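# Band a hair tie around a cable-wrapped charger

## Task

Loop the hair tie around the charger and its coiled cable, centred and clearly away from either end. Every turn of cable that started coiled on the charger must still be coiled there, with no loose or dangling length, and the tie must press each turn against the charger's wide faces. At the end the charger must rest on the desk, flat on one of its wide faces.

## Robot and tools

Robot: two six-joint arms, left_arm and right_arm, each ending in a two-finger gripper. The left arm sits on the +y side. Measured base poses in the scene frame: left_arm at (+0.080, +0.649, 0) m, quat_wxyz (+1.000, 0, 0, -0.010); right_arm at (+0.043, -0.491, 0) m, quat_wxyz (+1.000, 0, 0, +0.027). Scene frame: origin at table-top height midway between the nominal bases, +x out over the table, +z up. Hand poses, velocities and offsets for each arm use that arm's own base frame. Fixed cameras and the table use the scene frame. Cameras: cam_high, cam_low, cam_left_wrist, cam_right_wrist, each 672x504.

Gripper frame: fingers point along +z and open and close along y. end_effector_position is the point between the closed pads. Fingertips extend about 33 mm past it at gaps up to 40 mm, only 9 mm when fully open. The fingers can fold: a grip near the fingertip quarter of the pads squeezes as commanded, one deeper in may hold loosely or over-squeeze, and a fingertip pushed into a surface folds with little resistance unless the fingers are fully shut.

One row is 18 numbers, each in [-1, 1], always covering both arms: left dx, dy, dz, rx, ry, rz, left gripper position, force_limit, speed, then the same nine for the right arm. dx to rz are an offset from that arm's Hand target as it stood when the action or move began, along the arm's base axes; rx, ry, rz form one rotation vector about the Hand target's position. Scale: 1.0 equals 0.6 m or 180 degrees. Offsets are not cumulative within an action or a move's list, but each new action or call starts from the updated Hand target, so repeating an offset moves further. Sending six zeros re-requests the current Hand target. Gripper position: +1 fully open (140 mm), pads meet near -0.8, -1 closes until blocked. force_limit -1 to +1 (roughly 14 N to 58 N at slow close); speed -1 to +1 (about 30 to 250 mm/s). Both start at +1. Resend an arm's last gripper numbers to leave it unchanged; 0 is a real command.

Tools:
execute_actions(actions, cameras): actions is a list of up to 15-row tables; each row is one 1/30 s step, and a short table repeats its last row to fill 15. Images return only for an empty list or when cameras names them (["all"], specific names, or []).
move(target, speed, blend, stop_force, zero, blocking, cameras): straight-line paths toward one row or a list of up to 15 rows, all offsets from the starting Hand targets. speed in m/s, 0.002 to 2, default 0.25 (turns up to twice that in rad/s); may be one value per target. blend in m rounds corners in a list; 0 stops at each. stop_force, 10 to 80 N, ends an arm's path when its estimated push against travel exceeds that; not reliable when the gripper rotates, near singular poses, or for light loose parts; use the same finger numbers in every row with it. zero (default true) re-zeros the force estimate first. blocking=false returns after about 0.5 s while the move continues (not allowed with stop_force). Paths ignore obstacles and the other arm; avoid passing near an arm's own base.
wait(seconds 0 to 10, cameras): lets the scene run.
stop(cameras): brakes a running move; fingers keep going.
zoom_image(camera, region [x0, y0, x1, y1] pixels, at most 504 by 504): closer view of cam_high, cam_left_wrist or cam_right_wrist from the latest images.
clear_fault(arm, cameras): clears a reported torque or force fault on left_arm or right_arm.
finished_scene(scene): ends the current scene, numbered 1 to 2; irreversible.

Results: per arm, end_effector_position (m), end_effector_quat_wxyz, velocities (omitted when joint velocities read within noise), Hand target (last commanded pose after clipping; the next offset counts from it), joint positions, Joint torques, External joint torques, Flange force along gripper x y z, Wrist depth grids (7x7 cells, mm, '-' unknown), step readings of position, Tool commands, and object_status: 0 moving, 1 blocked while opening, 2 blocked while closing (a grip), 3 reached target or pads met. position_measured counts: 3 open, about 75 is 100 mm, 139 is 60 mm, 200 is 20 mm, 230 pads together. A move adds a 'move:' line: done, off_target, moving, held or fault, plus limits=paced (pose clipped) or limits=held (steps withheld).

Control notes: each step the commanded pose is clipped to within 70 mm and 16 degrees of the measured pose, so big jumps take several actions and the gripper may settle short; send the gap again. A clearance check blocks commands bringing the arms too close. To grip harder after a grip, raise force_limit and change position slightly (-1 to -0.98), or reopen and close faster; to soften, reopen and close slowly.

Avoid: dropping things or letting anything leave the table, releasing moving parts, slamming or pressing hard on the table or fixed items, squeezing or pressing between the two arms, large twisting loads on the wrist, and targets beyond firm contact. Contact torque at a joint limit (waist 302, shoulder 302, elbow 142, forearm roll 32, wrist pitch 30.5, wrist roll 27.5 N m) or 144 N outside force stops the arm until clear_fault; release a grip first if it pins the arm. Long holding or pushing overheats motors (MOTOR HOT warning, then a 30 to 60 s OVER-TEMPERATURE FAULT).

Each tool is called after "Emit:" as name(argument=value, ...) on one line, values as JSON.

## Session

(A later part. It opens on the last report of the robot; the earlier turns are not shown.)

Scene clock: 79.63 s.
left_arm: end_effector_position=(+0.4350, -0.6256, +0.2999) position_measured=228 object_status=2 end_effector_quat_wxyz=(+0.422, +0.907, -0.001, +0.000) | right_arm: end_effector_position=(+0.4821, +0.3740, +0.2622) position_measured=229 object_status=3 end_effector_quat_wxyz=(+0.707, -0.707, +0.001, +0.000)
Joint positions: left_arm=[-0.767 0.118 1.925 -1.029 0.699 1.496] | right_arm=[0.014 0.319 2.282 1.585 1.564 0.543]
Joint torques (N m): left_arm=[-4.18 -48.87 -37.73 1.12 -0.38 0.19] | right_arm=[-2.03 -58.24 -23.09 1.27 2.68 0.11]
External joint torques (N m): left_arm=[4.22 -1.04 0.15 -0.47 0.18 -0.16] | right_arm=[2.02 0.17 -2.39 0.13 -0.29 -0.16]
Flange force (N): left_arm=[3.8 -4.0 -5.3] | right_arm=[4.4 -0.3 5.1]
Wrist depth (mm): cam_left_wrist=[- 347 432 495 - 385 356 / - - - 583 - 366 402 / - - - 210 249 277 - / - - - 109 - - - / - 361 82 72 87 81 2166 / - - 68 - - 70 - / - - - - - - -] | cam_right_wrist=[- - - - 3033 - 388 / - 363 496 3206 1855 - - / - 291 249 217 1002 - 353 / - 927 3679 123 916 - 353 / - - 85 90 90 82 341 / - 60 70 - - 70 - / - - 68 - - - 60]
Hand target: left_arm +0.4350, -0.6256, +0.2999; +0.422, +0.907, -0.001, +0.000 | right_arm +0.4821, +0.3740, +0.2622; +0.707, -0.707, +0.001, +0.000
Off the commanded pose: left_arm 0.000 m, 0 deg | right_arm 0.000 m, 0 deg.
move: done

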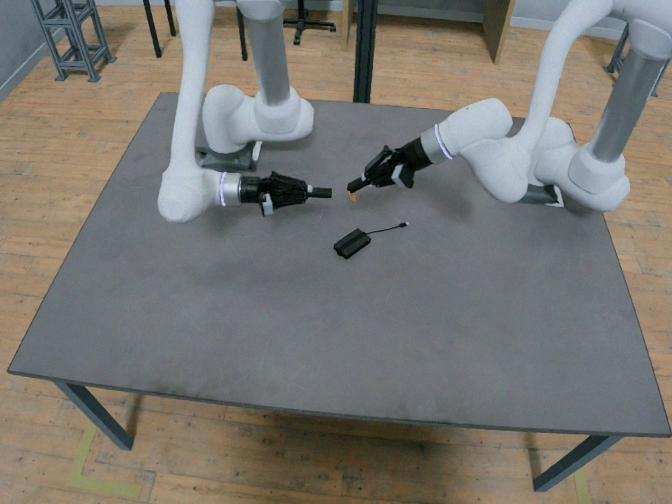

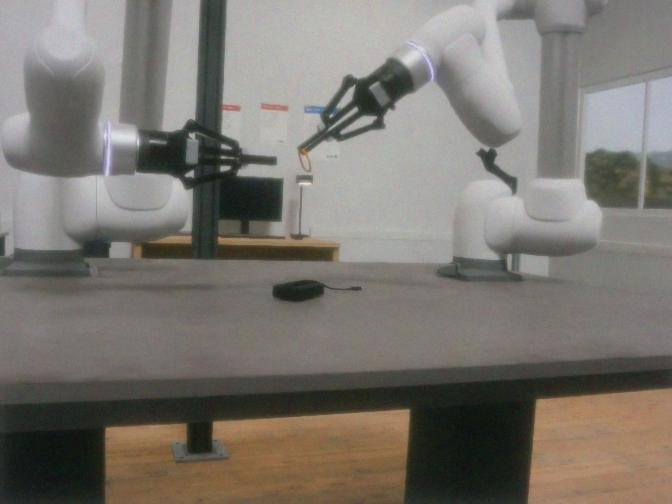

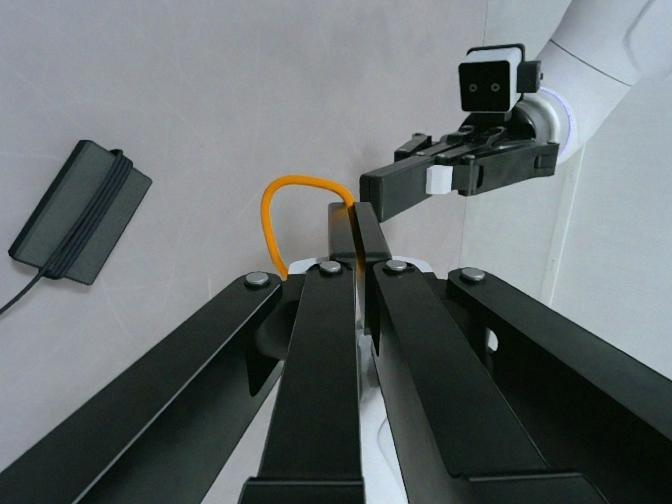

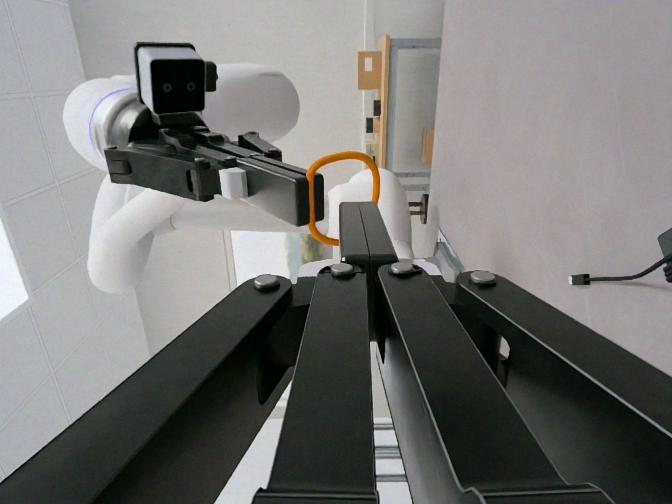

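Emit:
move(target=[[0,0,0,0,0,0,-1,0,-1,-0.003,0.05,0.007,0,0,0,-0.8,-1,0],[0,0,0,0,0,0,-1,0,-1,-0.003,0.137,0.007,0,0,0,-0.8,-1,0]], cameras=["cam_low","cam_right_wrist","cam_left_wrist"], speed=0.06)

Emit:
zoom_image(camera="cam_low", region=[240, 100, 380, 220])

Scene clock: 90.10 s.
left_arm: end_effector_position=(+0.4350, -0.6256, +0.2999) position_measured=228 object_status=2 end_effector_quat_wxyz=(+0.422, +0.907, -0.001, +0.000) | right_arm: end_effector_position=(+0.4803, +0.4561, +0.2664) position_measured=229 object_status=3 end_effector_quat_wxyz=(+0.707, -0.707, +0.001, +0.000)
Joint positions: left_arm=[-0.767 0.118 1.925 -1.029 0.699 1.496] | right_arm=[0.182 0.325 2.258 1.728 1.475 0.553]
Joint torques (N m): left_arm=[-3.97 -48.4 -37.91 0.84 -0.36 0.14] | right_arm=[-2.97 -59.89 -23.86 1.1 2.59 0.14]
External joint torques (N m): left_arm=[4.06 -1.5 0.35 -0.19 0.15 -0.1] | right_arm=[2.9 0.06 -2.99 0.02 -0.22 -0.19]
Flange force (N): left_arm=[2.8 -3.9 -6.0] | right_arm=[4.2 -0.8 7.4]
Wrist depth (mm): cam_left_wrist=[- - - 553 - 332 298 / - - - - 687 330 338 / - 332 - 190 216 282 2437 / - - 434 121 195 2494 - / - - 82 72 88 81 2523 / - - 69 - - 70 - / - - - - - - -] | cam_right_wrist=[- 4316 2640 3206 2737 - 356 / 292 303 435 3349 - - - / 206 186 176 155 2877 - - / 2338 638 148 123 819 488 - / 2914 - 85 90 90 86 353 / - 60 70 - - 70 - / - - 68 - - - 60]
Hand target: left_arm +0.4350, -0.6256, +0.2999; +0.422, +0.907, -0.001, +0.000 | right_arm +0.4803, +0.4562, +0.2664; +0.707, -0.707, +0.001, +0.000
Off the commanded pose: left_arm 0.000 m, 0 deg | right_arm 0.000 m, 0 deg.
move: done
Images, in order (width x height): cam_low 672x504, cam_left_wrist 672x504, cam_right_wrist 672x504.

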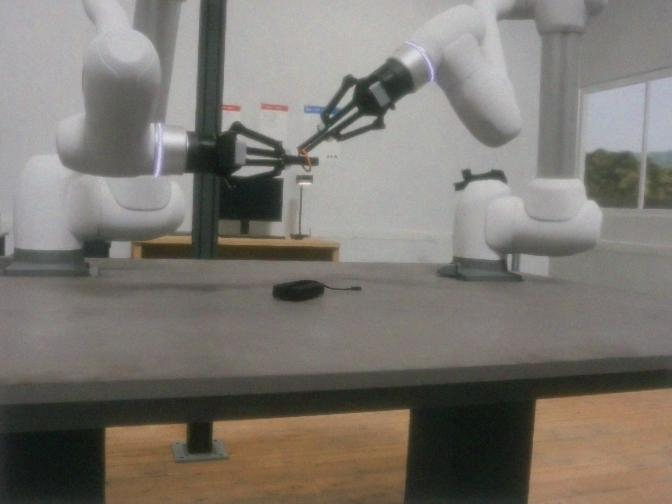

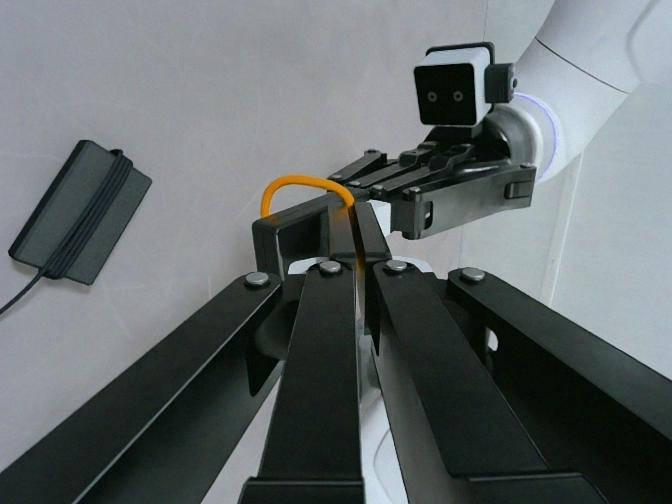

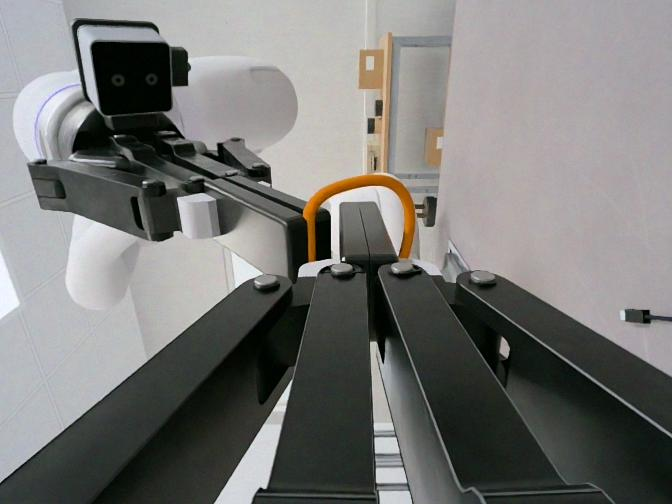

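Scaled by 3.600 from the camera's 672x504 image, which has a finer 960x720 frame.

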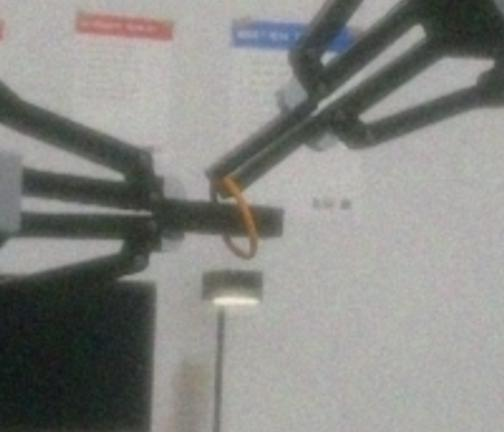

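Emit:
move(target=[0,0,0,0,0,0,-1,0,-1,0,0.023,0,0,0,0,-0.8,-1,0], speed=0.05)

Emit:
move(target=[0,0,0,0,0,0,-1,0,-1,0,0,-0.017,0,0,0,-0.8,-1,0], speed=0.05, cameras=["cam_low","cam_right_wrist"])

Emit:
zoom_image(camera="cam_low", region=[240, 100, 380, 220])

Scene clock: 95.27 s.
left_arm: end_effector_position=(+0.4350, -0.6256, +0.2999) position_measured=228 object_status=2 end_effector_quat_wxyz=(+0.422, +0.907, -0.001, +0.000) | right_arm: end_effector_position=(+0.4803, +0.4699, +0.2664) position_measured=229 object_status=3 end_effector_quat_wxyz=(+0.707, -0.707, +0.001, +0.000)
Joint positions: left_arm=[-0.767 0.118 1.925 -1.029 0.699 1.496] | right_arm=[0.21 0.329 2.251 1.751 1.46 0.554]
Joint torques (N m): left_arm=[-4.28 -48.21 -37.88 0.81 -0.33 0.17] | right_arm=[-1.3 -60.79 -24.01 0.87 2.69 0.11]
External joint torques (N m): left_arm=[4.44 -1.75 0.31 -0.15 0.12 -0.14] | right_arm=[1.29 0.48 -2.7 0.17 -0.32 -0.16]
Flange force (N): left_arm=[2.9 -4.0 -6.7] | right_arm=[4.6 0.0 4.7]
Wrist depth (mm): cam_left_wrist=[- - - 602 - 326 289 / - - - 588 328 327 318 / - 345 - 186 215 276 - / 308 378 150 121 194 3971 - / - 77 81 72 88 81 2785 / - - 68 - - 70 - / - - - - - - -] | cam_right_wrist=[- 3349 - - 2466 - 401 / 274 347 423 4080 2579 - - / 194 177 178 155 1002 - 363 / 807 170 135 122 844 - - / 2640 - 85 90 90 82 - / - 60 70 - - 70 - / - - 68 - - - 60]
Hand target: left_arm +0.4350, -0.6256, +0.2999; +0.422, +0.907, -0.001, +0.000 | right_arm +0.4803, +0.4700, +0.2664; +0.707, -0.707, +0.001, +0.000
Off the commanded pose: left_arm 0.000 m, 0 deg | right_arm 0.000 m, 0 deg.
move: done

Scene clock: 96.03 s.
left_arm: end_effector_position=(+0.4350, -0.6256, +0.2999) position_measured=228 object_status=2 end_effector_quat_wxyz=(+0.422, +0.907, -0.001, +0.000) | right_arm: end_effector_position=(+0.4803, +0.4700, +0.2563) position_measured=229 object_status=3 end_effector_quat_wxyz=(+0.707, -0.707, +0.001, +0.000)
Joint positions: left_arm=[-0.767 0.118 1.925 -1.029 0.699 1.496] | right_arm=[0.21 0.347 2.255 1.753 1.464 0.532]
Joint torques (N m): left_arm=[-4.54 -48.49 -37.8 0.81 -0.33 0.16] | right_arm=[-2.26 -60.54 -23.34 0.91 2.59 0.34]
External joint torques (N m): left_arm=[4.67 -1.45 0.15 -0.15 0.12 -0.12] | right_arm=[2.32 -0.75 -2.29 0.07 -0.18 -0.39]
Flange force (N): left_arm=[3.8 -4.0 -6.5] | right_arm=[2.0 -1.4 5.8]
Wrist depth (mm): cam_left_wrist=[- 339 - - - 322 289 / - - - - 280 333 334 / - - - 199 220 309 - / 315 - 158 121 197 - - / 323 - 82 72 88 81 2234 / - - 69 - - 70 - / - - - - - - -] | cam_right_wrist=[- 3033 2413 5906 - - - / 275 373 432 3206 3400 - - / 185 182 207 943 2841 - 391 / 686 164 127 123 857 508 352 / - - 85 90 90 83 - / - 60 70 - - 70 - / - - 68 - - - 60]
Hand target: left_arm +0.4350, -0.6256, +0.2999; +0.422, +0.907, -0.001, +0.000 | right_arm +0.4803, +0.4700, +0.2562; +0.707, -0.707, +0.001, +0.000
Off the commanded pose: left_arm 0.000 m, 0 deg | right_arm 0.000 m, 0 deg.
move: done
Images, in order (width x height): cam_low 672x504, cam_right_wrist 672x504.

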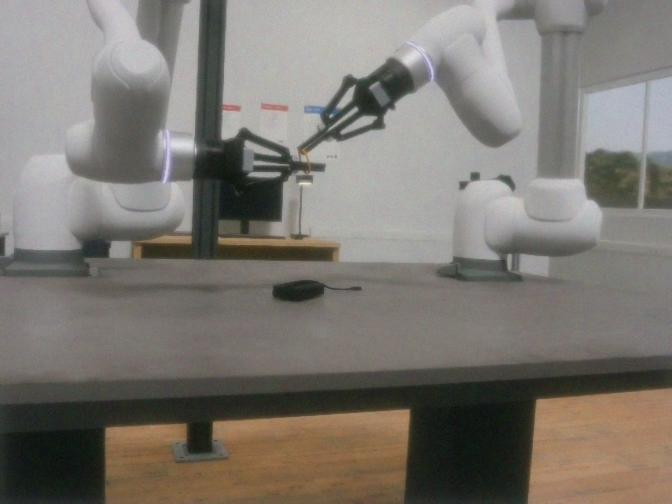

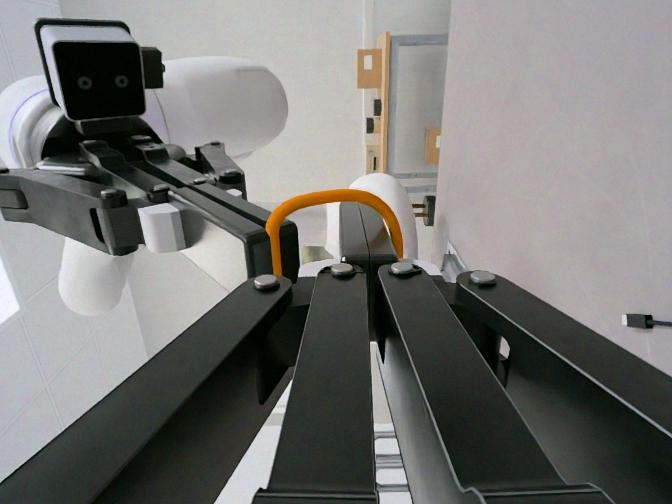

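Scaled by 3.600 from the camera's 672x504 image, which has a finer 960x720 frame.

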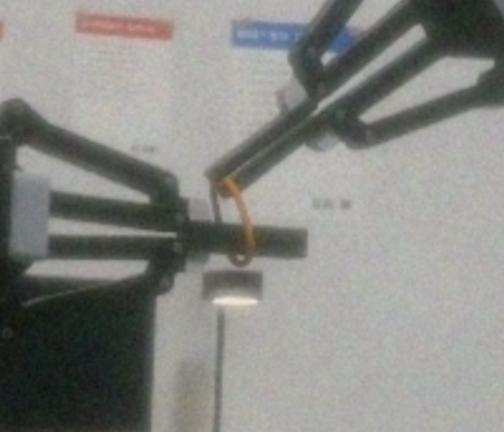

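Release and retreat the left.

Emit:
move(target=[0,0,0,0,0,0,-0.62,0,-1,0,0,0,0,0,0,-0.8,-1,0])

Emit:
move(target=[0,0.12,0.1,0,0,0,-0.62,0,-1,0,0,0,0,0,0,-0.8,-1,0], speed=0.1, cameras=["cam_low"])

Emit:
move(target=[0,0.12,0.1,0,0,0,-0.62,0,-1,0,0,0,0,0,0,-0.3,1,-1], cameras=["all"])

Emit:
zoom_image(camera="cam_low", region=[240, 100, 380, 220])

Scene clock: 99.90 s.
left_arm: end_effector_position=(+0.4350, -0.6256, +0.2999) position_measured=208 object_status=0 end_effector_quat_wxyz=(+0.422, +0.907, -0.001, +0.000) | right_arm: end_effector_position=(+0.4803, +0.4700, +0.2562) position_measured=229 object_status=3 end_effector_quat_wxyz=(+0.707, -0.707, +0.001, +0.000)
Joint positions: left_arm=[-0.767 0.118 1.925 -1.029 0.699 1.496] | right_arm=[0.21 0.347 2.255 1.753 1.464 0.532]
Joint torques (N m): left_arm=[-4.49 -48.51 -37.8 0.81 -0.37 0.18] | right_arm=[-2.15 -61.85 -23.37 0.88 2.56 0.11]
External joint torques (N m): left_arm=[4.38 -1.38 0.22 -0.17 0.17 -0.14] | right_arm=[2.08 0.63 -2.56 0.12 -0.16 -0.16]
Flange force (N): left_arm=[3.5 -3.9 -6.2] | right_arm=[4.2 0.4 6.0]
Wrist depth (mm): cam_left_wrist=[- - - - - 324 289 / - - - 548 291 335 324 / - 393 424 222 221 309 - / - - 157 112 113 2494 - / - 72 83 77 87 82 - / - 60 72 - - 73 63 / - - - - - - -] | cam_right_wrist=[- - 3300 2914 2771 - - / 273 374 430 4007 984 587 - / 216 191 181 3453 3252 - - / 622 154 131 123 115 519 410 / - - 85 90 90 83 342 / - 60 70 - - 70 - / - - 68 - - - 60]
Hand target: left_arm +0.4350, -0.6256, +0.2999; +0.422, +0.907, -0.001, +0.000 | right_arm +0.4803, +0.4700, +0.2562; +0.707, -0.707, +0.001, +0.000
Off the commanded pose: left_arm 0.000 m, 0 deg | right_arm 0.000 m, 0 deg.
move: done

Scene clock: 101.23 s.
left_arm: end_effector_position=(+0.4350, -0.5537, +0.3598) position_measured=208 object_status=3 end_effector_quat_wxyz=(+0.422, +0.907, -0.001, +0.000) | right_arm: end_effector_position=(+0.4803, +0.4700, +0.2562) position_measured=229 object_status=3 end_effector_quat_wxyz=(+0.707, -0.707, +0.001, +0.000)
Joint positions: left_arm=[-0.668 0.007 1.927 -0.946 0.835 1.437] | right_arm=[0.21 0.347 2.255 1.753 1.464 0.532]
Joint torques (N m): left_arm=[-4.21 -38.17 -40.19 0.95 -0.59 0.11] | right_arm=[-2.03 -61.28 -23.23 0.83 2.66 0.12]
External joint torques (N m): left_arm=[4.18 -2.23 0.43 -0.12 0.26 -0.07] | right_arm=[2.01 0.19 -2.56 0.16 -0.26 -0.16]
Flange force (N): left_arm=[1.5 -4.9 -7.5] | right_arm=[3.7 -0.4 5.9]
Wrist depth (mm): cam_left_wrist=[- 392 - 666 732 381 352 / - - 465 694 394 422 385 / - - - 280 316 2062 - / - - - - 110 - 2584 / - 72 83 77 87 82 2234 / - 60 72 - - 73 63 / - - - - - - -] | cam_right_wrist=[- 508 3206 2672 - - 348 / 324 452 538 3804 - - 316 / 224 209 3453 3349 870 - - / - 916 947 111 144 - - / - - 85 90 90 82 341 / - 60 70 - - 70 - / - - 68 - - - 60]
Hand target: left_arm +0.4350, -0.5536, +0.3599; +0.422, +0.907, -0.001, +0.000 | right_arm +0.4803, +0.4700, +0.2562; +0.707, -0.707, +0.001, +0.000
Off the commanded pose: left_arm 0.000 m, 0 deg | right_arm 0.000 m, 0 deg.
move: done
Images, in order (width x height): cam_low 672x504.

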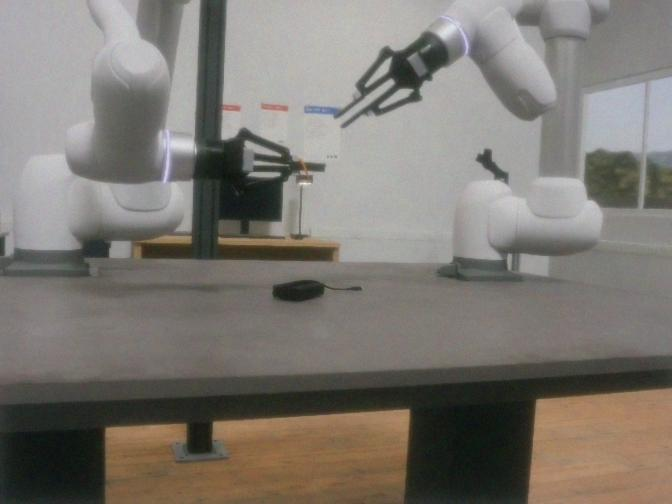

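Scene clock: 102.77 s.
left_arm: end_effector_position=(+0.4350, -0.4816, +0.4199) position_measured=208 object_status=3 end_effector_quat_wxyz=(+0.422, +0.907, -0.001, +0.000) | right_arm: end_effector_position=(+0.4803, +0.4700, +0.2562) position_measured=167 object_status=0 end_effector_quat_wxyz=(+0.707, -0.707, +0.001, +0.000)
Joint positions: left_arm=[-0.551 -0.085 1.902 -0.892 0.994 1.405] | right_arm=[0.21 0.347 2.255 1.753 1.464 0.532]
Joint torques (N m): left_arm=[-4.41 -31.62 -42.06 1.1 -0.57 0.14] | right_arm=[-2.27 -61.49 -23.31 0.82 2.58 0.15]
External joint torques (N m): left_arm=[4.4 -0.95 0.64 -0.21 0.18 -0.1] | right_arm=[2.25 0.31 -2.65 0.17 -0.18 -0.2]
Flange force (N): left_arm=[2.5 -6.1 -6.7] | right_arm=[3.9 -0.1 6.3]
Wrist depth (mm): cam_left_wrist=[- - - - - 439 432 / - 463 - - 494 530 441 / - 511 - 349 386 2749 466 / - - - 110 120 2584 465 / 433 72 83 77 87 82 2331 / - 60 72 - - 73 63 / - - - - - - -] | cam_right_wrist=[- 543 3679 - - - 331 / 385 542 583 3506 - - 335 / 281 664 - 2609 - - 341 / - 971 108 939 123 - 337 / - 86 79 860 115 83 77 / - - 63 4400 - 59 - / - - - - - - -]
Hand target: left_arm +0.4350, -0.4816, +0.4199; +0.422, +0.907, -0.001, +0.000 | right_arm +0.4803, +0.4700, +0.2562; +0.707, -0.707, +0.001, +0.000
Off the commanded pose: left_arm 0.000 m, 0 deg | right_arm 0.000 m, 0 deg.
move: done

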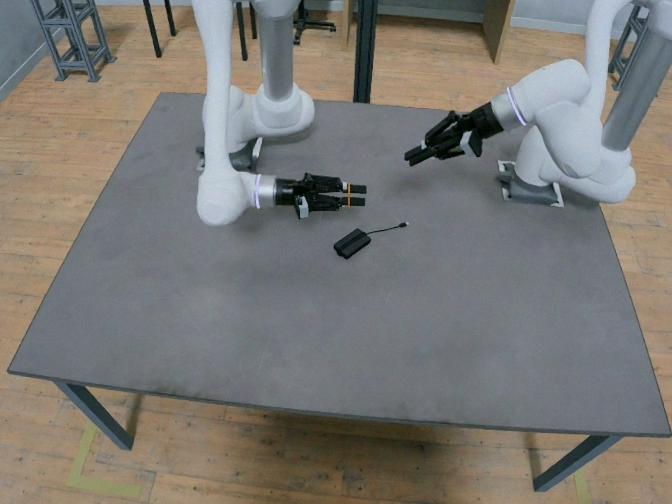

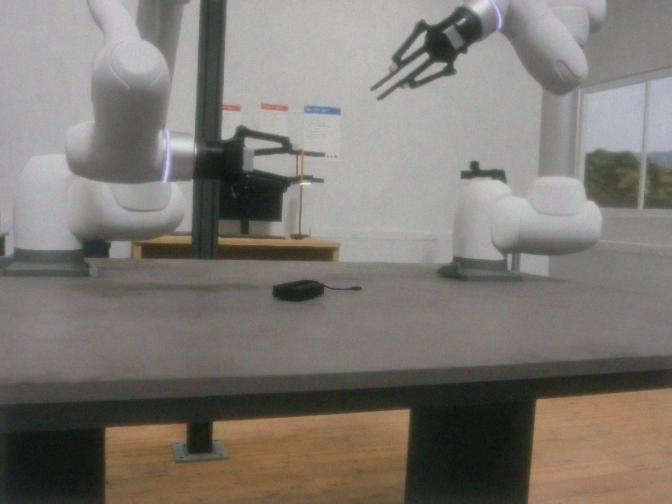

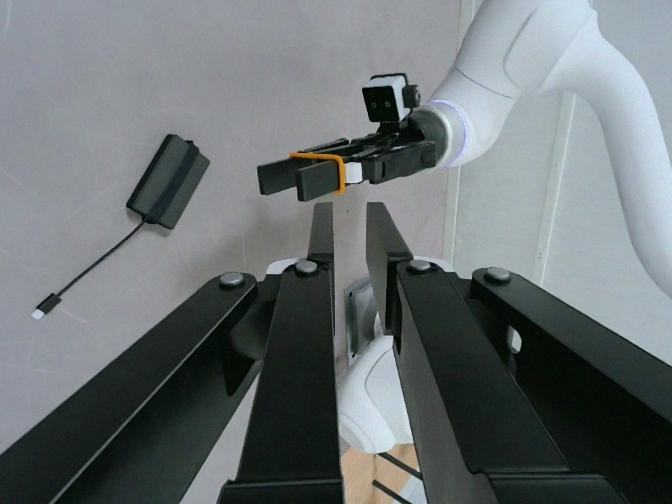

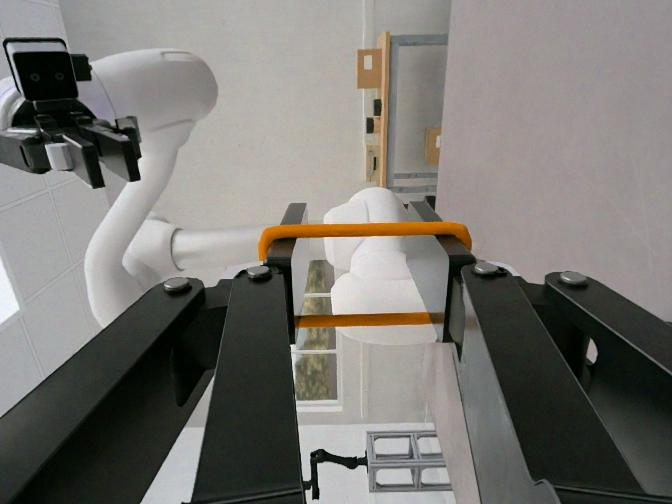

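Scaled by 3.600 from the camera's 672x504 image, which has a finer 960x720 frame.

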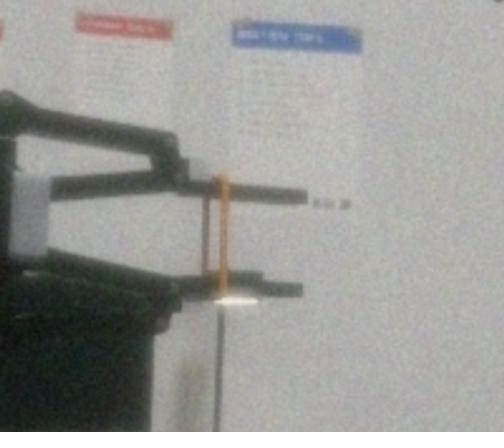

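Emit:
move(target=[0,0,0,0,0,0,-0.62,0,-1,0.0,-0.3,0.03,0,-0.5,0,-0.3,1,-1], speed=0.25)

Emit:
move(target=[-0.11,-0.192,-0.3,0.123,0.332,0.715,0.43,0,-1,0,0,0,0,0,0,-0.3,1,-1], speed=0.25, cameras=["all"])

Scene clock: 116.90 s.
left_arm: end_effector_position=(+0.4350, -0.4816, +0.4199) position_measured=208 object_status=3 end_effector_quat_wxyz=(+0.422, +0.907, -0.001, +0.000) | right_arm: end_effector_position=(+0.4803, +0.2900, +0.2743) position_measured=167 object_status=3 end_effector_quat_wxyz=(+0.501, -0.500, -0.499, -0.499)
Joint positions: left_arm=[-0.551 -0.085 1.902 -0.892 0.994 1.405] | right_arm=[-0.16 0.297 2.278 1.435 1.658 -1.008]
Joint torques (N m): left_arm=[-4.21 -32.2 -41.72 1.1 -0.54 0.16] | right_arm=[-2.11 -56.89 -23.33 1.61 2.5 0.47]
External joint torques (N m): left_arm=[4.25 -0.47 0.2 -0.19 0.14 -0.13] | right_arm=[2.15 0.61 -2.65 0.19 -0.15 -0.47]
Flange force (N): left_arm=[3.6 -5.1 -6.2] | right_arm=[-0.9 6.0 4.4]
Wrist depth (mm): cam_left_wrist=[- - - - - 592 533 / 409 - - - 560 611 539 / 421 454 616 828 970 - 546 / - 474 - 110 113 1865 - / - 72 83 77 87 82 - / - 60 72 - - 73 63 / - - - - - - -] | cam_right_wrist=[3400 3252 971 674 - 3074 - / 3740 3300 1074 3506 - 3033 2466 / - 920 1029 2953 - 4488 - / - 909 117 837 123 935 1537 / - 86 79 132 115 83 77 / - - 63 516 - 59 - / - - - 364 - - -]
Hand target: left_arm +0.4350, -0.4816, +0.4199; +0.422, +0.907, -0.001, +0.000 | right_arm +0.4803, +0.2900, +0.2742; +0.501, -0.500, -0.499, -0.500
Off the commanded pose: left_arm 0.000 m, 0 deg | right_arm 0.000 m, 0 deg.
move: done

Scene clock: 122.43 s.
left_arm: end_effector_position=(+0.3690, -0.5968, +0.2399) position_measured=75 object_status=3 end_effector_quat_wxyz=(-0.001, +0.346, +0.938, +0.001) | right_arm: end_effector_position=(+0.4803, +0.2900, +0.2742) position_measured=167 object_status=3 end_effector_quat_wxyz=(+0.501, -0.500, -0.499, -0.500)
Joint positions: left_arm=[-1.066 0.279 1.612 0 1.253 -1.931] | right_arm=[-0.16 0.297 2.278 1.435 1.658 -1.008]
Joint torques (N m): left_arm=[-4.11 -66.75 -40.65 4.28 -0.07 0.18] | right_arm=[-2.4 -55.96 -23.23 1.67 2.57 0.15]
External joint torques (N m): left_arm=[4.05 -2.37 0.44 -0.17 0.12 -0.18] | right_arm=[2.4 -0.27 -2.79 0.13 -0.21 -0.16]
Flange force (N): left_arm=[2.3 6.5 -0.9] | right_arm=[1.4 5.5 4.9]
Wrist depth (mm): cam_left_wrist=[- - 340 321 316 326 - / - - - - 345 351 - / - - - 347 - - - / - 101 139 369 394 124 - / - 82 - - - 108 80 / - - - - - - - / - - - - - - -] | cam_right_wrist=[3400 3206 291 342 3161 3206 2078 / 4488 3252 305 377 3349 3252 - / - 976 951 993 3453 3400 2737 / 1084 959 108 - 127 - 1687 / - 86 79 132 115 83 77 / - - 63 - - 59 - / - - - 370 - - -]
Hand target: left_arm +0.3690, -0.5968, +0.2399; -0.001, +0.346, +0.938, +0.001 | right_arm +0.4803, +0.2900, +0.2742; +0.501, -0.500, -0.499, -0.500
Off the commanded pose: left_arm 0.000 m, 0 deg | right_arm 0.000 m, 0 deg.
move: done

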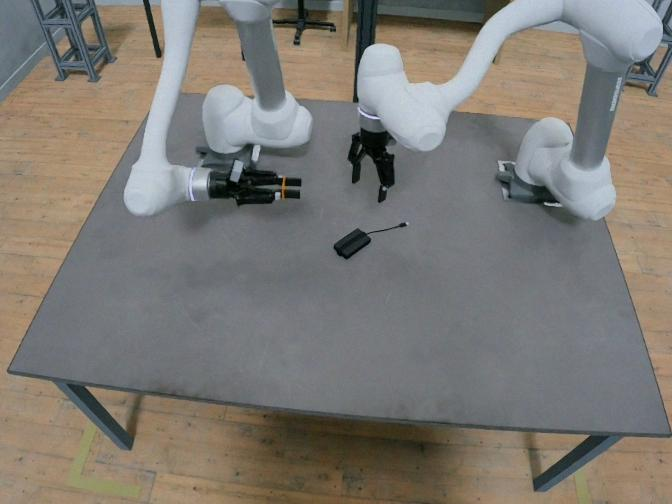

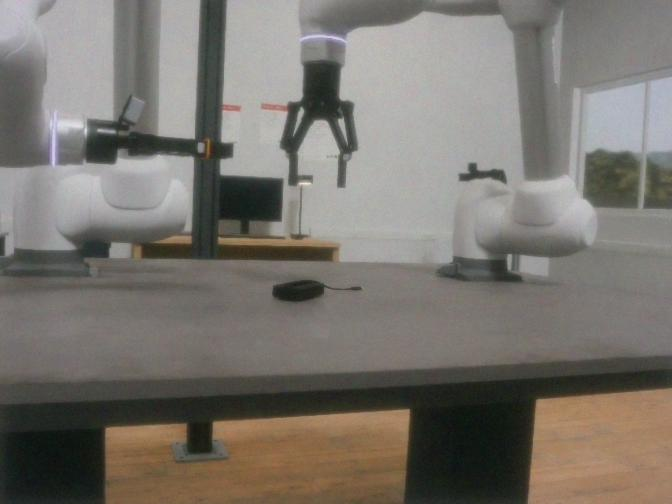

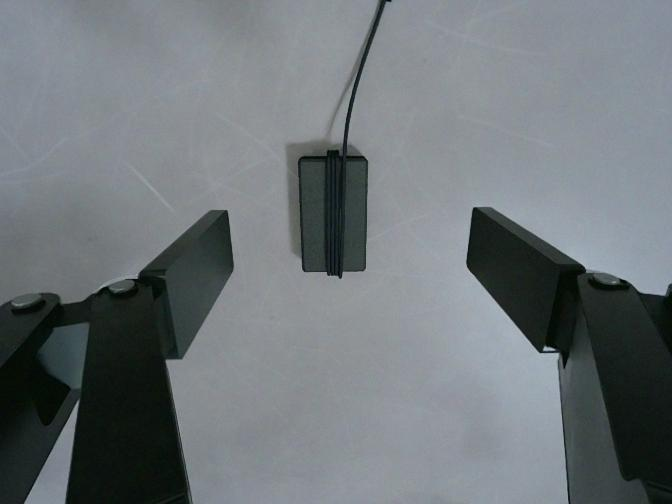

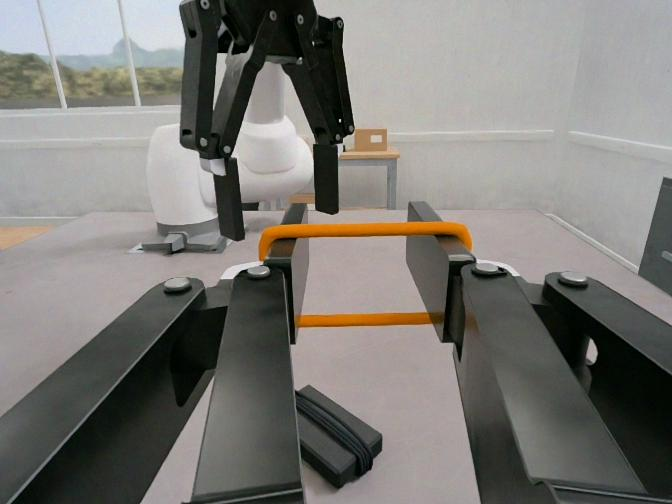

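Emit:
move(target=[0.005,-0.033,-0.216,0,0,0,0.43,0,-1,0,0,0,0,0,0,-0.3,1,-1], speed=0.15, cameras=["cam_left_wrist"])

Scene clock: 126.90 s.
left_arm: end_effector_position=(+0.3720, -0.6166, +0.1104) position_measured=75 object_status=3 end_effector_quat_wxyz=(-0.001, +0.346, +0.938, +0.001) | right_arm: end_effector_position=(+0.4803, +0.2900, +0.2742) position_measured=167 object_status=3 end_effector_quat_wxyz=(+0.501, -0.500, -0.499, -0.500)
Joint positions: left_arm=[-1.076 0.393 1.707 0 1.044 -1.941] | right_arm=[-0.16 0.297 2.278 1.435 1.658 -1.008]
Joint torques (N m): left_arm=[-3.95 -74.37 -36.75 3.96 -0.17 0.1] | right_arm=[-2.15 -56.41 -23.21 1.62 2.59 0.15]
External joint torques (N m): left_arm=[3.73 -2.47 -0.03 -0.2 0.21 -0.1] | right_arm=[2.14 0.4 -2.35 0.15 -0.23 -0.15]
Flange force (N): left_arm=[1.3 5.7 -2.4] | right_arm=[0.0 5.4 4.5]
Wrist depth (mm): cam_left_wrist=[- 217 212 - 211 217 221 / 227 215 - - - - - / - - 240 219 224 242 - / - 103 137 228 - 124 266 / - 83 - 245 281 108 80 / - - - 300 290 - - / - - - - - - -] | cam_right_wrist=[3400 3206 263 281 347 - - / 3506 3252 286 291 - - - / 3349 3740 310 373 - - - / - 924 108 397 127 887 1614 / - 86 79 132 115 83 77 / - - 63 430 - 59 - / - - - 374 - - -]
Hand target: left_arm +0.3720, -0.6166, +0.1103; -0.001, +0.346, +0.938, +0.001 | right_arm +0.4803, +0.2900, +0.2742; +0.501, -0.500, -0.499, -0.500
Off the commanded pose: left_arm 0.000 m, 0 deg | right_arm 0.000 m, 0 deg.
move: done
Images, in order (width x height): cam_left_wrist 672x504.

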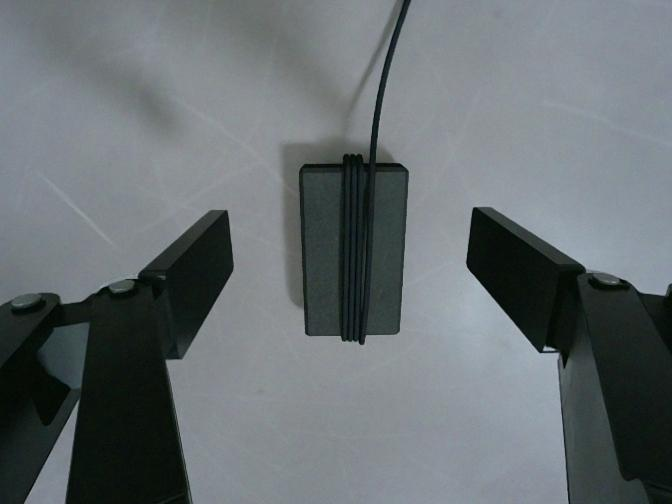

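Emit:
move(target=[-0.003,0.002,-0.129,0,0,0,0.43,0,-1,0,0,0,0,0,0,-0.3,1,-1], speed=0.08)

Emit:
move(target=[0,0,0,0,0,0,-1,1,-1,0,0,0,0,0,0,-0.3,1,-1])

Emit:
wait(seconds=1.5, cameras=["cam_left_wrist","cam_low"])

Scene clock: 132.40 s.
left_arm: end_effector_position=(+0.3702, -0.6154, +0.0330) position_measured=75 object_status=3 end_effector_quat_wxyz=(-0.001, +0.346, +0.938, +0.001) | right_arm: end_effector_position=(+0.4803, +0.2900, +0.2742) position_measured=167 object_status=3 end_effector_quat_wxyz=(+0.501, -0.500, -0.499, -0.500)
Joint positions: left_arm=[-1.078 0.462 1.768 0.001 0.915 -1.942] | right_arm=[-0.16 0.297 2.278 1.435 1.658 -1.008]
Joint torques (N m): left_arm=[-4.31 -77.38 -33.88 3.67 0.03 0.08] | right_arm=[-2.12 -56.5 -23.23 1.61 2.6 0.19]
External joint torques (N m): left_arm=[4.32 -2.78 0.43 -0.24 0.02 -0.08] | right_arm=[2.15 0.43 -2.39 0.16 -0.24 -0.19]
Flange force (N): left_arm=[2.1 6.9 -2.5] | right_arm=[-0.1 5.5 4.5]
Wrist depth (mm): cam_left_wrist=[146 - 148 - - 148 - / - - - 153 151 - 157 / - - - - - - - / - 111 137 147 144 134 175 / - 82 186 158 - 108 80 / - - - 166 - - - / - - 222 - - - -] | cam_right_wrist=[3349 3453 256 269 296 330 - / 3869 3252 277 295 341 3252 2877 / 3562 939 299 322 - 3562 - / - 857 108 346 123 - 1486 / - 86 79 389 115 83 77 / - - 63 - - 59 - / - - - 375 - - -]
Hand target: left_arm +0.3702, -0.6154, +0.0329; -0.001, +0.346, +0.938, +0.001 | right_arm +0.4803, +0.2900, +0.2742; +0.501, -0.500, -0.499, -0.500
Off the commanded pose: left_arm 0.000 m, 0 deg | right_arm 0.000 m, 0 deg.
move: done

Scene clock: 134.37 s.
left_arm: end_effector_position=(+0.3702, -0.6154, +0.0329) position_measured=140 object_status=0 end_effector_quat_wxyz=(-0.001, +0.346, +0.938, +0.001) | right_arm: end_effector_position=(+0.4803, +0.2900, +0.2742) position_measured=167 object_status=3 end_effector_quat_wxyz=(+0.501, -0.500, -0.499, -0.500)
Joint positions: left_arm=[-1.078 0.462 1.768 0.001 0.915 -1.942] | right_arm=[-0.16 0.297 2.278 1.435 1.658 -1.008]
Joint torques (N m): left_arm=[-5.59 -71.93 -31.1 3.25 -0.81 0.24] | right_arm=[-1.82 -56.59 -23.5 1.66 2.54 0.15]
External joint torques (N m): left_arm=[5.74 -8.06 -2.29 0.17 0.87 -0.24] | right_arm=[1.85 0.48 -2.22 0.12 -0.18 -0.16]
Flange force (N): left_arm=[1.9 8.7 -10.9] | right_arm=[-0.2 5.2 3.8]
Wrist depth (mm): cam_left_wrist=[- 146 147 149 144 153 - / - - 156 156 159 155 - / - - - - 164 - 172 / 174 173 122 149 135 173 - / - 86 88 156 158 81 86 / - - - 167 - - - / - - - - 222 - -] | cam_right_wrist=[3349 3562 257 269 298 334 2877 / 3453 3620 277 294 345 2877 - / - 935 299 317 3869 - 2387 / - 947 117 345 123 943 1558 / - 86 79 383 115 83 77 / - - 63 454 - 59 - / - - - 366 - - -]
Hand target: left_arm +0.3702, -0.6154, +0.0329; -0.001, +0.346, +0.938, +0.001 | right_arm +0.4803, +0.2900, +0.2742; +0.501, -0.500, -0.499, -0.500
Off the commanded pose: left_arm 0.000 m, 0 deg | right_arm 0.000 m, 0 deg.
move: done

Scene clock: 135.87 s.
left_arm: end_effector_position=(+0.3702, -0.6154, +0.0329) position_measured=140 object_status=2 end_effector_quat_wxyz=(-0.001, +0.346, +0.938, +0.001) | right_arm: end_effector_position=(+0.4803, +0.2900, +0.2742) position_measured=167 object_status=3 end_effector_quat_wxyz=(+0.501, -0.500, -0.499, -0.500)
Joint positions: left_arm=[-1.078 0.462 1.768 0.001 0.915 -1.942] | right_arm=[-0.16 0.297 2.278 1.435 1.658 -1.008]
Joint torques (N m): left_arm=[-5.59 -71.59 -31.12 3.26 -0.89 0.3] | right_arm=[-1.83 -56.39 -23.34 1.62 2.54 0.19]
External joint torques (N m): left_arm=[5.51 -8.45 -2.27 0.16 0.94 -0.3] | right_arm=[1.85 0.25 -2.46 0.17 -0.18 -0.19]
Flange force (N): left_arm=[2.5 8.5 -11.4] | right_arm=[0.2 5.3 3.9]
Wrist depth (mm): cam_left_wrist=[- - - - - - - / - - 158 157 161 157 - / - - - 157 156 - - / - - 122 147 135 100 - / - 86 88 154 157 81 85 / - - - 169 - - - / - - - - - - -] | cam_right_wrist=[3349 3300 257 269 296 334 - / 4156 3804 278 295 348 3300 - / 3804 951 299 321 3869 - - / 1187 880 108 338 123 822 1486 / - 86 79 392 115 83 77 / - - 63 432 - 59 - / - - - 365 - - -]
Hand target: left_arm +0.3702, -0.6154, +0.0329; -0.001, +0.346, +0.938, +0.001 | right_arm +0.4803, +0.2900, +0.2742; +0.501, -0.500, -0.499, -0.500
Tool commands: left_gripper/position=-1.0 left_gripper/force_limit=+1.0 left_gripper/speed=-1.0 right_gripper/position=-0.3 right_gripper/force_limit=+1.0 right_gripper/speed=-1.0
Off the commanded pose: left_arm 0.000 m, 0 deg | right_arm 0.000 m, 0 deg.
wait: 1.50 s; at rest by 0.17 s
Images, in order (width x height): cam_low 672x504, cam_left_wrist 672x504.

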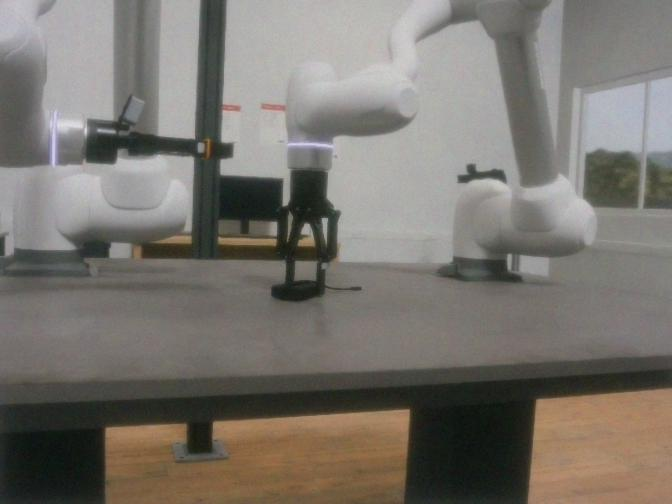

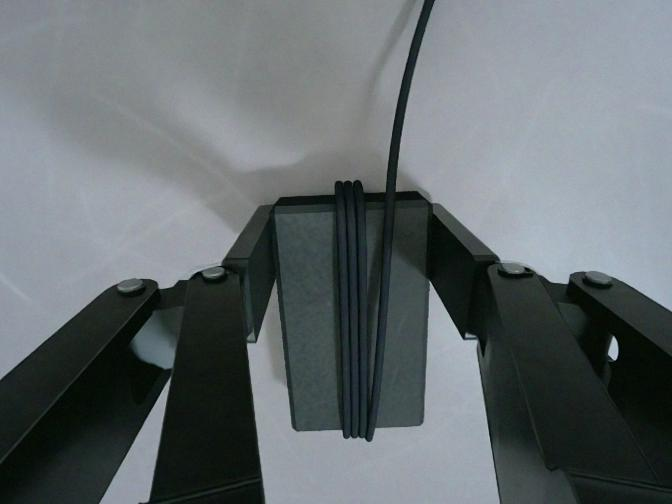

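Emit:
move(target=[[0,0,0.12,0,0,0,-1,1,-1,0,0,0,0,0,0,-0.3,1,-1],[0.101,0.108,0.395,0,0,-0.2517,-1,1,-1,0,0,0,0,0,0,-0.3,1,-1]], speed=0.08)

Emit:
move(target=[0,0,0,0,0,0,-1,1,-1,0,0,0,0,0,0,0.11,1,-1], cameras=["all"])

Emit:
zoom_image(camera="cam_low", region=[180, 100, 400, 240])

Emit:
zoom_image(camera="cam_high", region=[280, 150, 440, 230])

Scene clock: 150.37 s.
left_arm: end_effector_position=(+0.4308, -0.5506, +0.2699) position_measured=140 object_status=2 end_effector_quat_wxyz=(+0.000, +0.681, +0.733, +0.001) | right_arm: end_effector_position=(+0.4803, +0.2900, +0.2742) position_measured=167 object_status=3 end_effector_quat_wxyz=(+0.501, -0.500, -0.499, -0.500)
Joint positions: left_arm=[-0.957 0.261 1.58 0.002 1.302 -1.032] | right_arm=[-0.16 0.297 2.278 1.435 1.658 -1.008]
Joint torques (N m): left_arm=[-4.58 -67.7 -42.78 4.38 -0.21 0.08] | right_arm=[-2.25 -56.47 -23.36 1.65 2.53 0.14]
External joint torques (N m): left_arm=[4.4 -0.19 1.9 -0.15 0.25 -0.08] | right_arm=[2.23 0.38 -2.38 0.13 -0.18 -0.15]
Flange force (N): left_arm=[6.5 3.1 2.0] | right_arm=[0.1 5.5 4.6]
Wrist depth (mm): cam_left_wrist=[- - - - - - - / - - - - - - - / - - - - - - - / - - 112 148 133 417 - / - 85 88 156 118 76 85 / - - - 169 - - - / - - - 506 - - -] | cam_right_wrist=[3349 3300 905 340 - 3562 2771 / 3074 3453 963 2805 370 - - / - 894 959 388 - - 3161 / 4879 967 117 - 123 - 1467 / - 86 79 134 115 83 82 / - - 63 456 - 59 - / - - - 392 - - -]
Hand target: left_arm +0.4308, -0.5506, +0.2699; +0.000, +0.681, +0.733, +0.001 | right_arm +0.4803, +0.2900, +0.2742; +0.501, -0.500, -0.499, -0.500
Off the commanded pose: left_arm 0.000 m, 0 deg | right_arm 0.000 m, 0 deg.
move: done

Scene clock: 151.70 s.
left_arm: end_effector_position=(+0.4308, -0.5506, +0.2699) position_measured=140 object_status=2 end_effector_quat_wxyz=(+0.000, +0.681, +0.733, +0.001) | right_arm: end_effector_position=(+0.4803, +0.2900, +0.2742) position_measured=115 object_status=0 end_effector_quat_wxyz=(+0.501, -0.500, -0.499, -0.500)
Joint positions: left_arm=[-0.957 0.261 1.58 0.002 1.302 -1.032] | right_arm=[-0.16 0.297 2.278 1.435 1.658 -1.008]
Joint torques (N m): left_arm=[-4.23 -67.75 -42.8 4.44 -0.23 0.15] | right_arm=[-2.19 -56.35 -23.24 1.62 2.51 0.09]
External joint torques (N m): left_arm=[4.15 -0.04 1.97 -0.21 0.27 -0.15] | right_arm=[2.22 0.25 -2.38 0.14 -0.17 -0.09]
Flange force (N): left_arm=[6.2 2.7 2.1] | right_arm=[0.4 5.4 4.6]
Wrist depth (mm): cam_left_wrist=[- - 357 - - 339 - / - - - - - - - / - - 402 - - - 401 / - - 114 - 135 98 - / - 85 88 155 145 76 85 / - - - 165 - - - / - - - - - - -] | cam_right_wrist=[3349 3300 887 340 3074 3033 - / 3679 3562 976 1100 3349 3161 - / - 912 967 396 3740 2771 - / - 912 121 - 139 116 1394 / - 88 120 555 547 116 89 / - - - - - - - / - - - 374 - - -]
Hand target: left_arm +0.4308, -0.5506, +0.2699; +0.000, +0.681, +0.733, +0.001 | right_arm +0.4803, +0.2900, +0.2742; +0.501, -0.500, -0.499, -0.500
Off the commanded pose: left_arm 0.000 m, 0 deg | right_arm 0.000 m, 0 deg.
move: done

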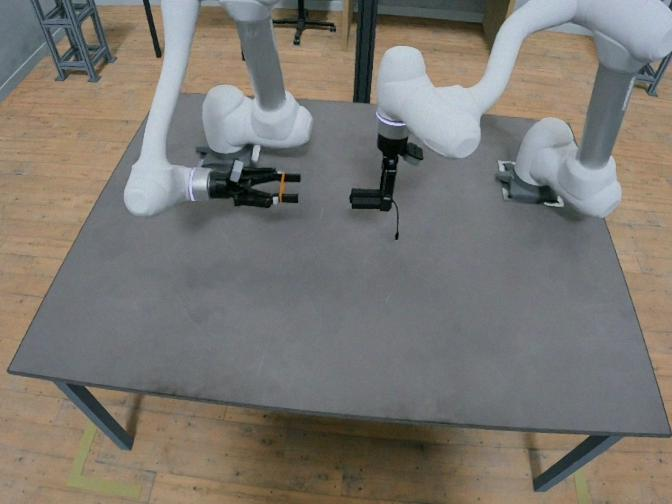

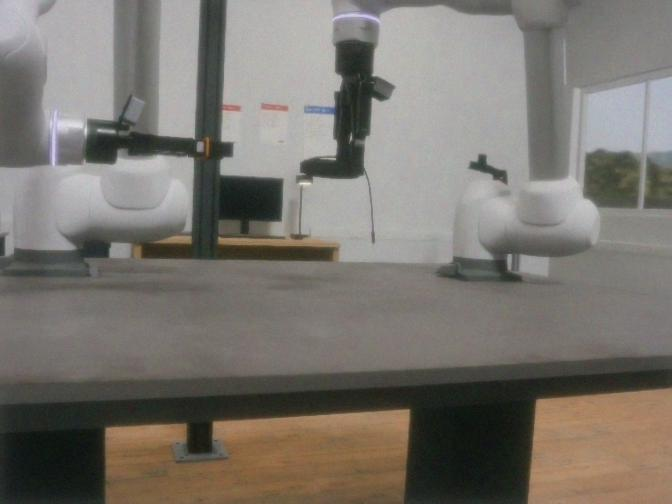

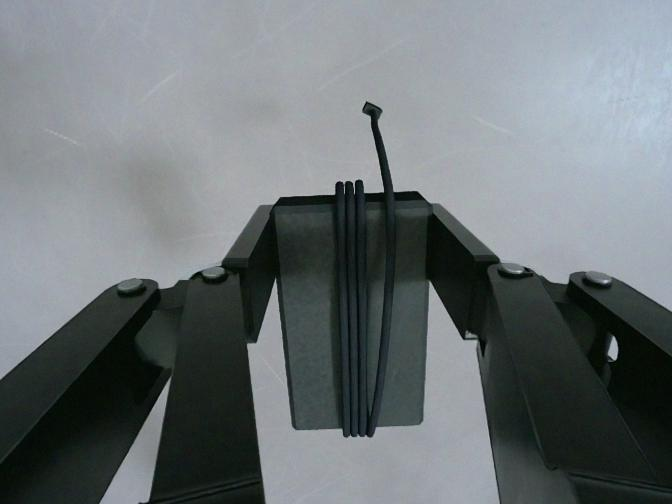

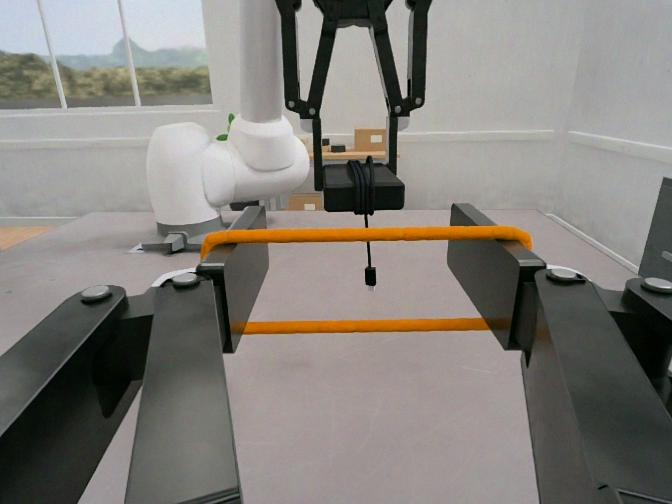

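Scaled by 2.291 from the camera's 672x504 image, which has a finer 960x720 frame.

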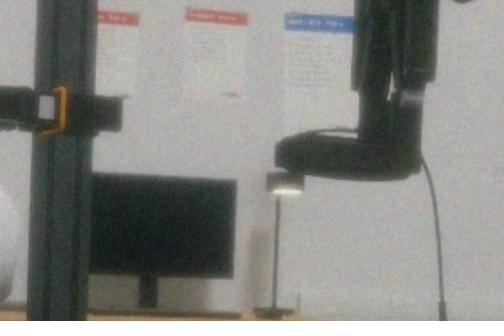

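Scaled by 3.150 from the camera's 672x504 image, which has a finer 960x720 frame.

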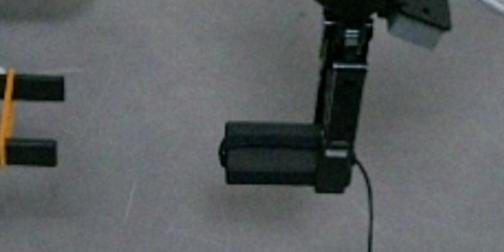

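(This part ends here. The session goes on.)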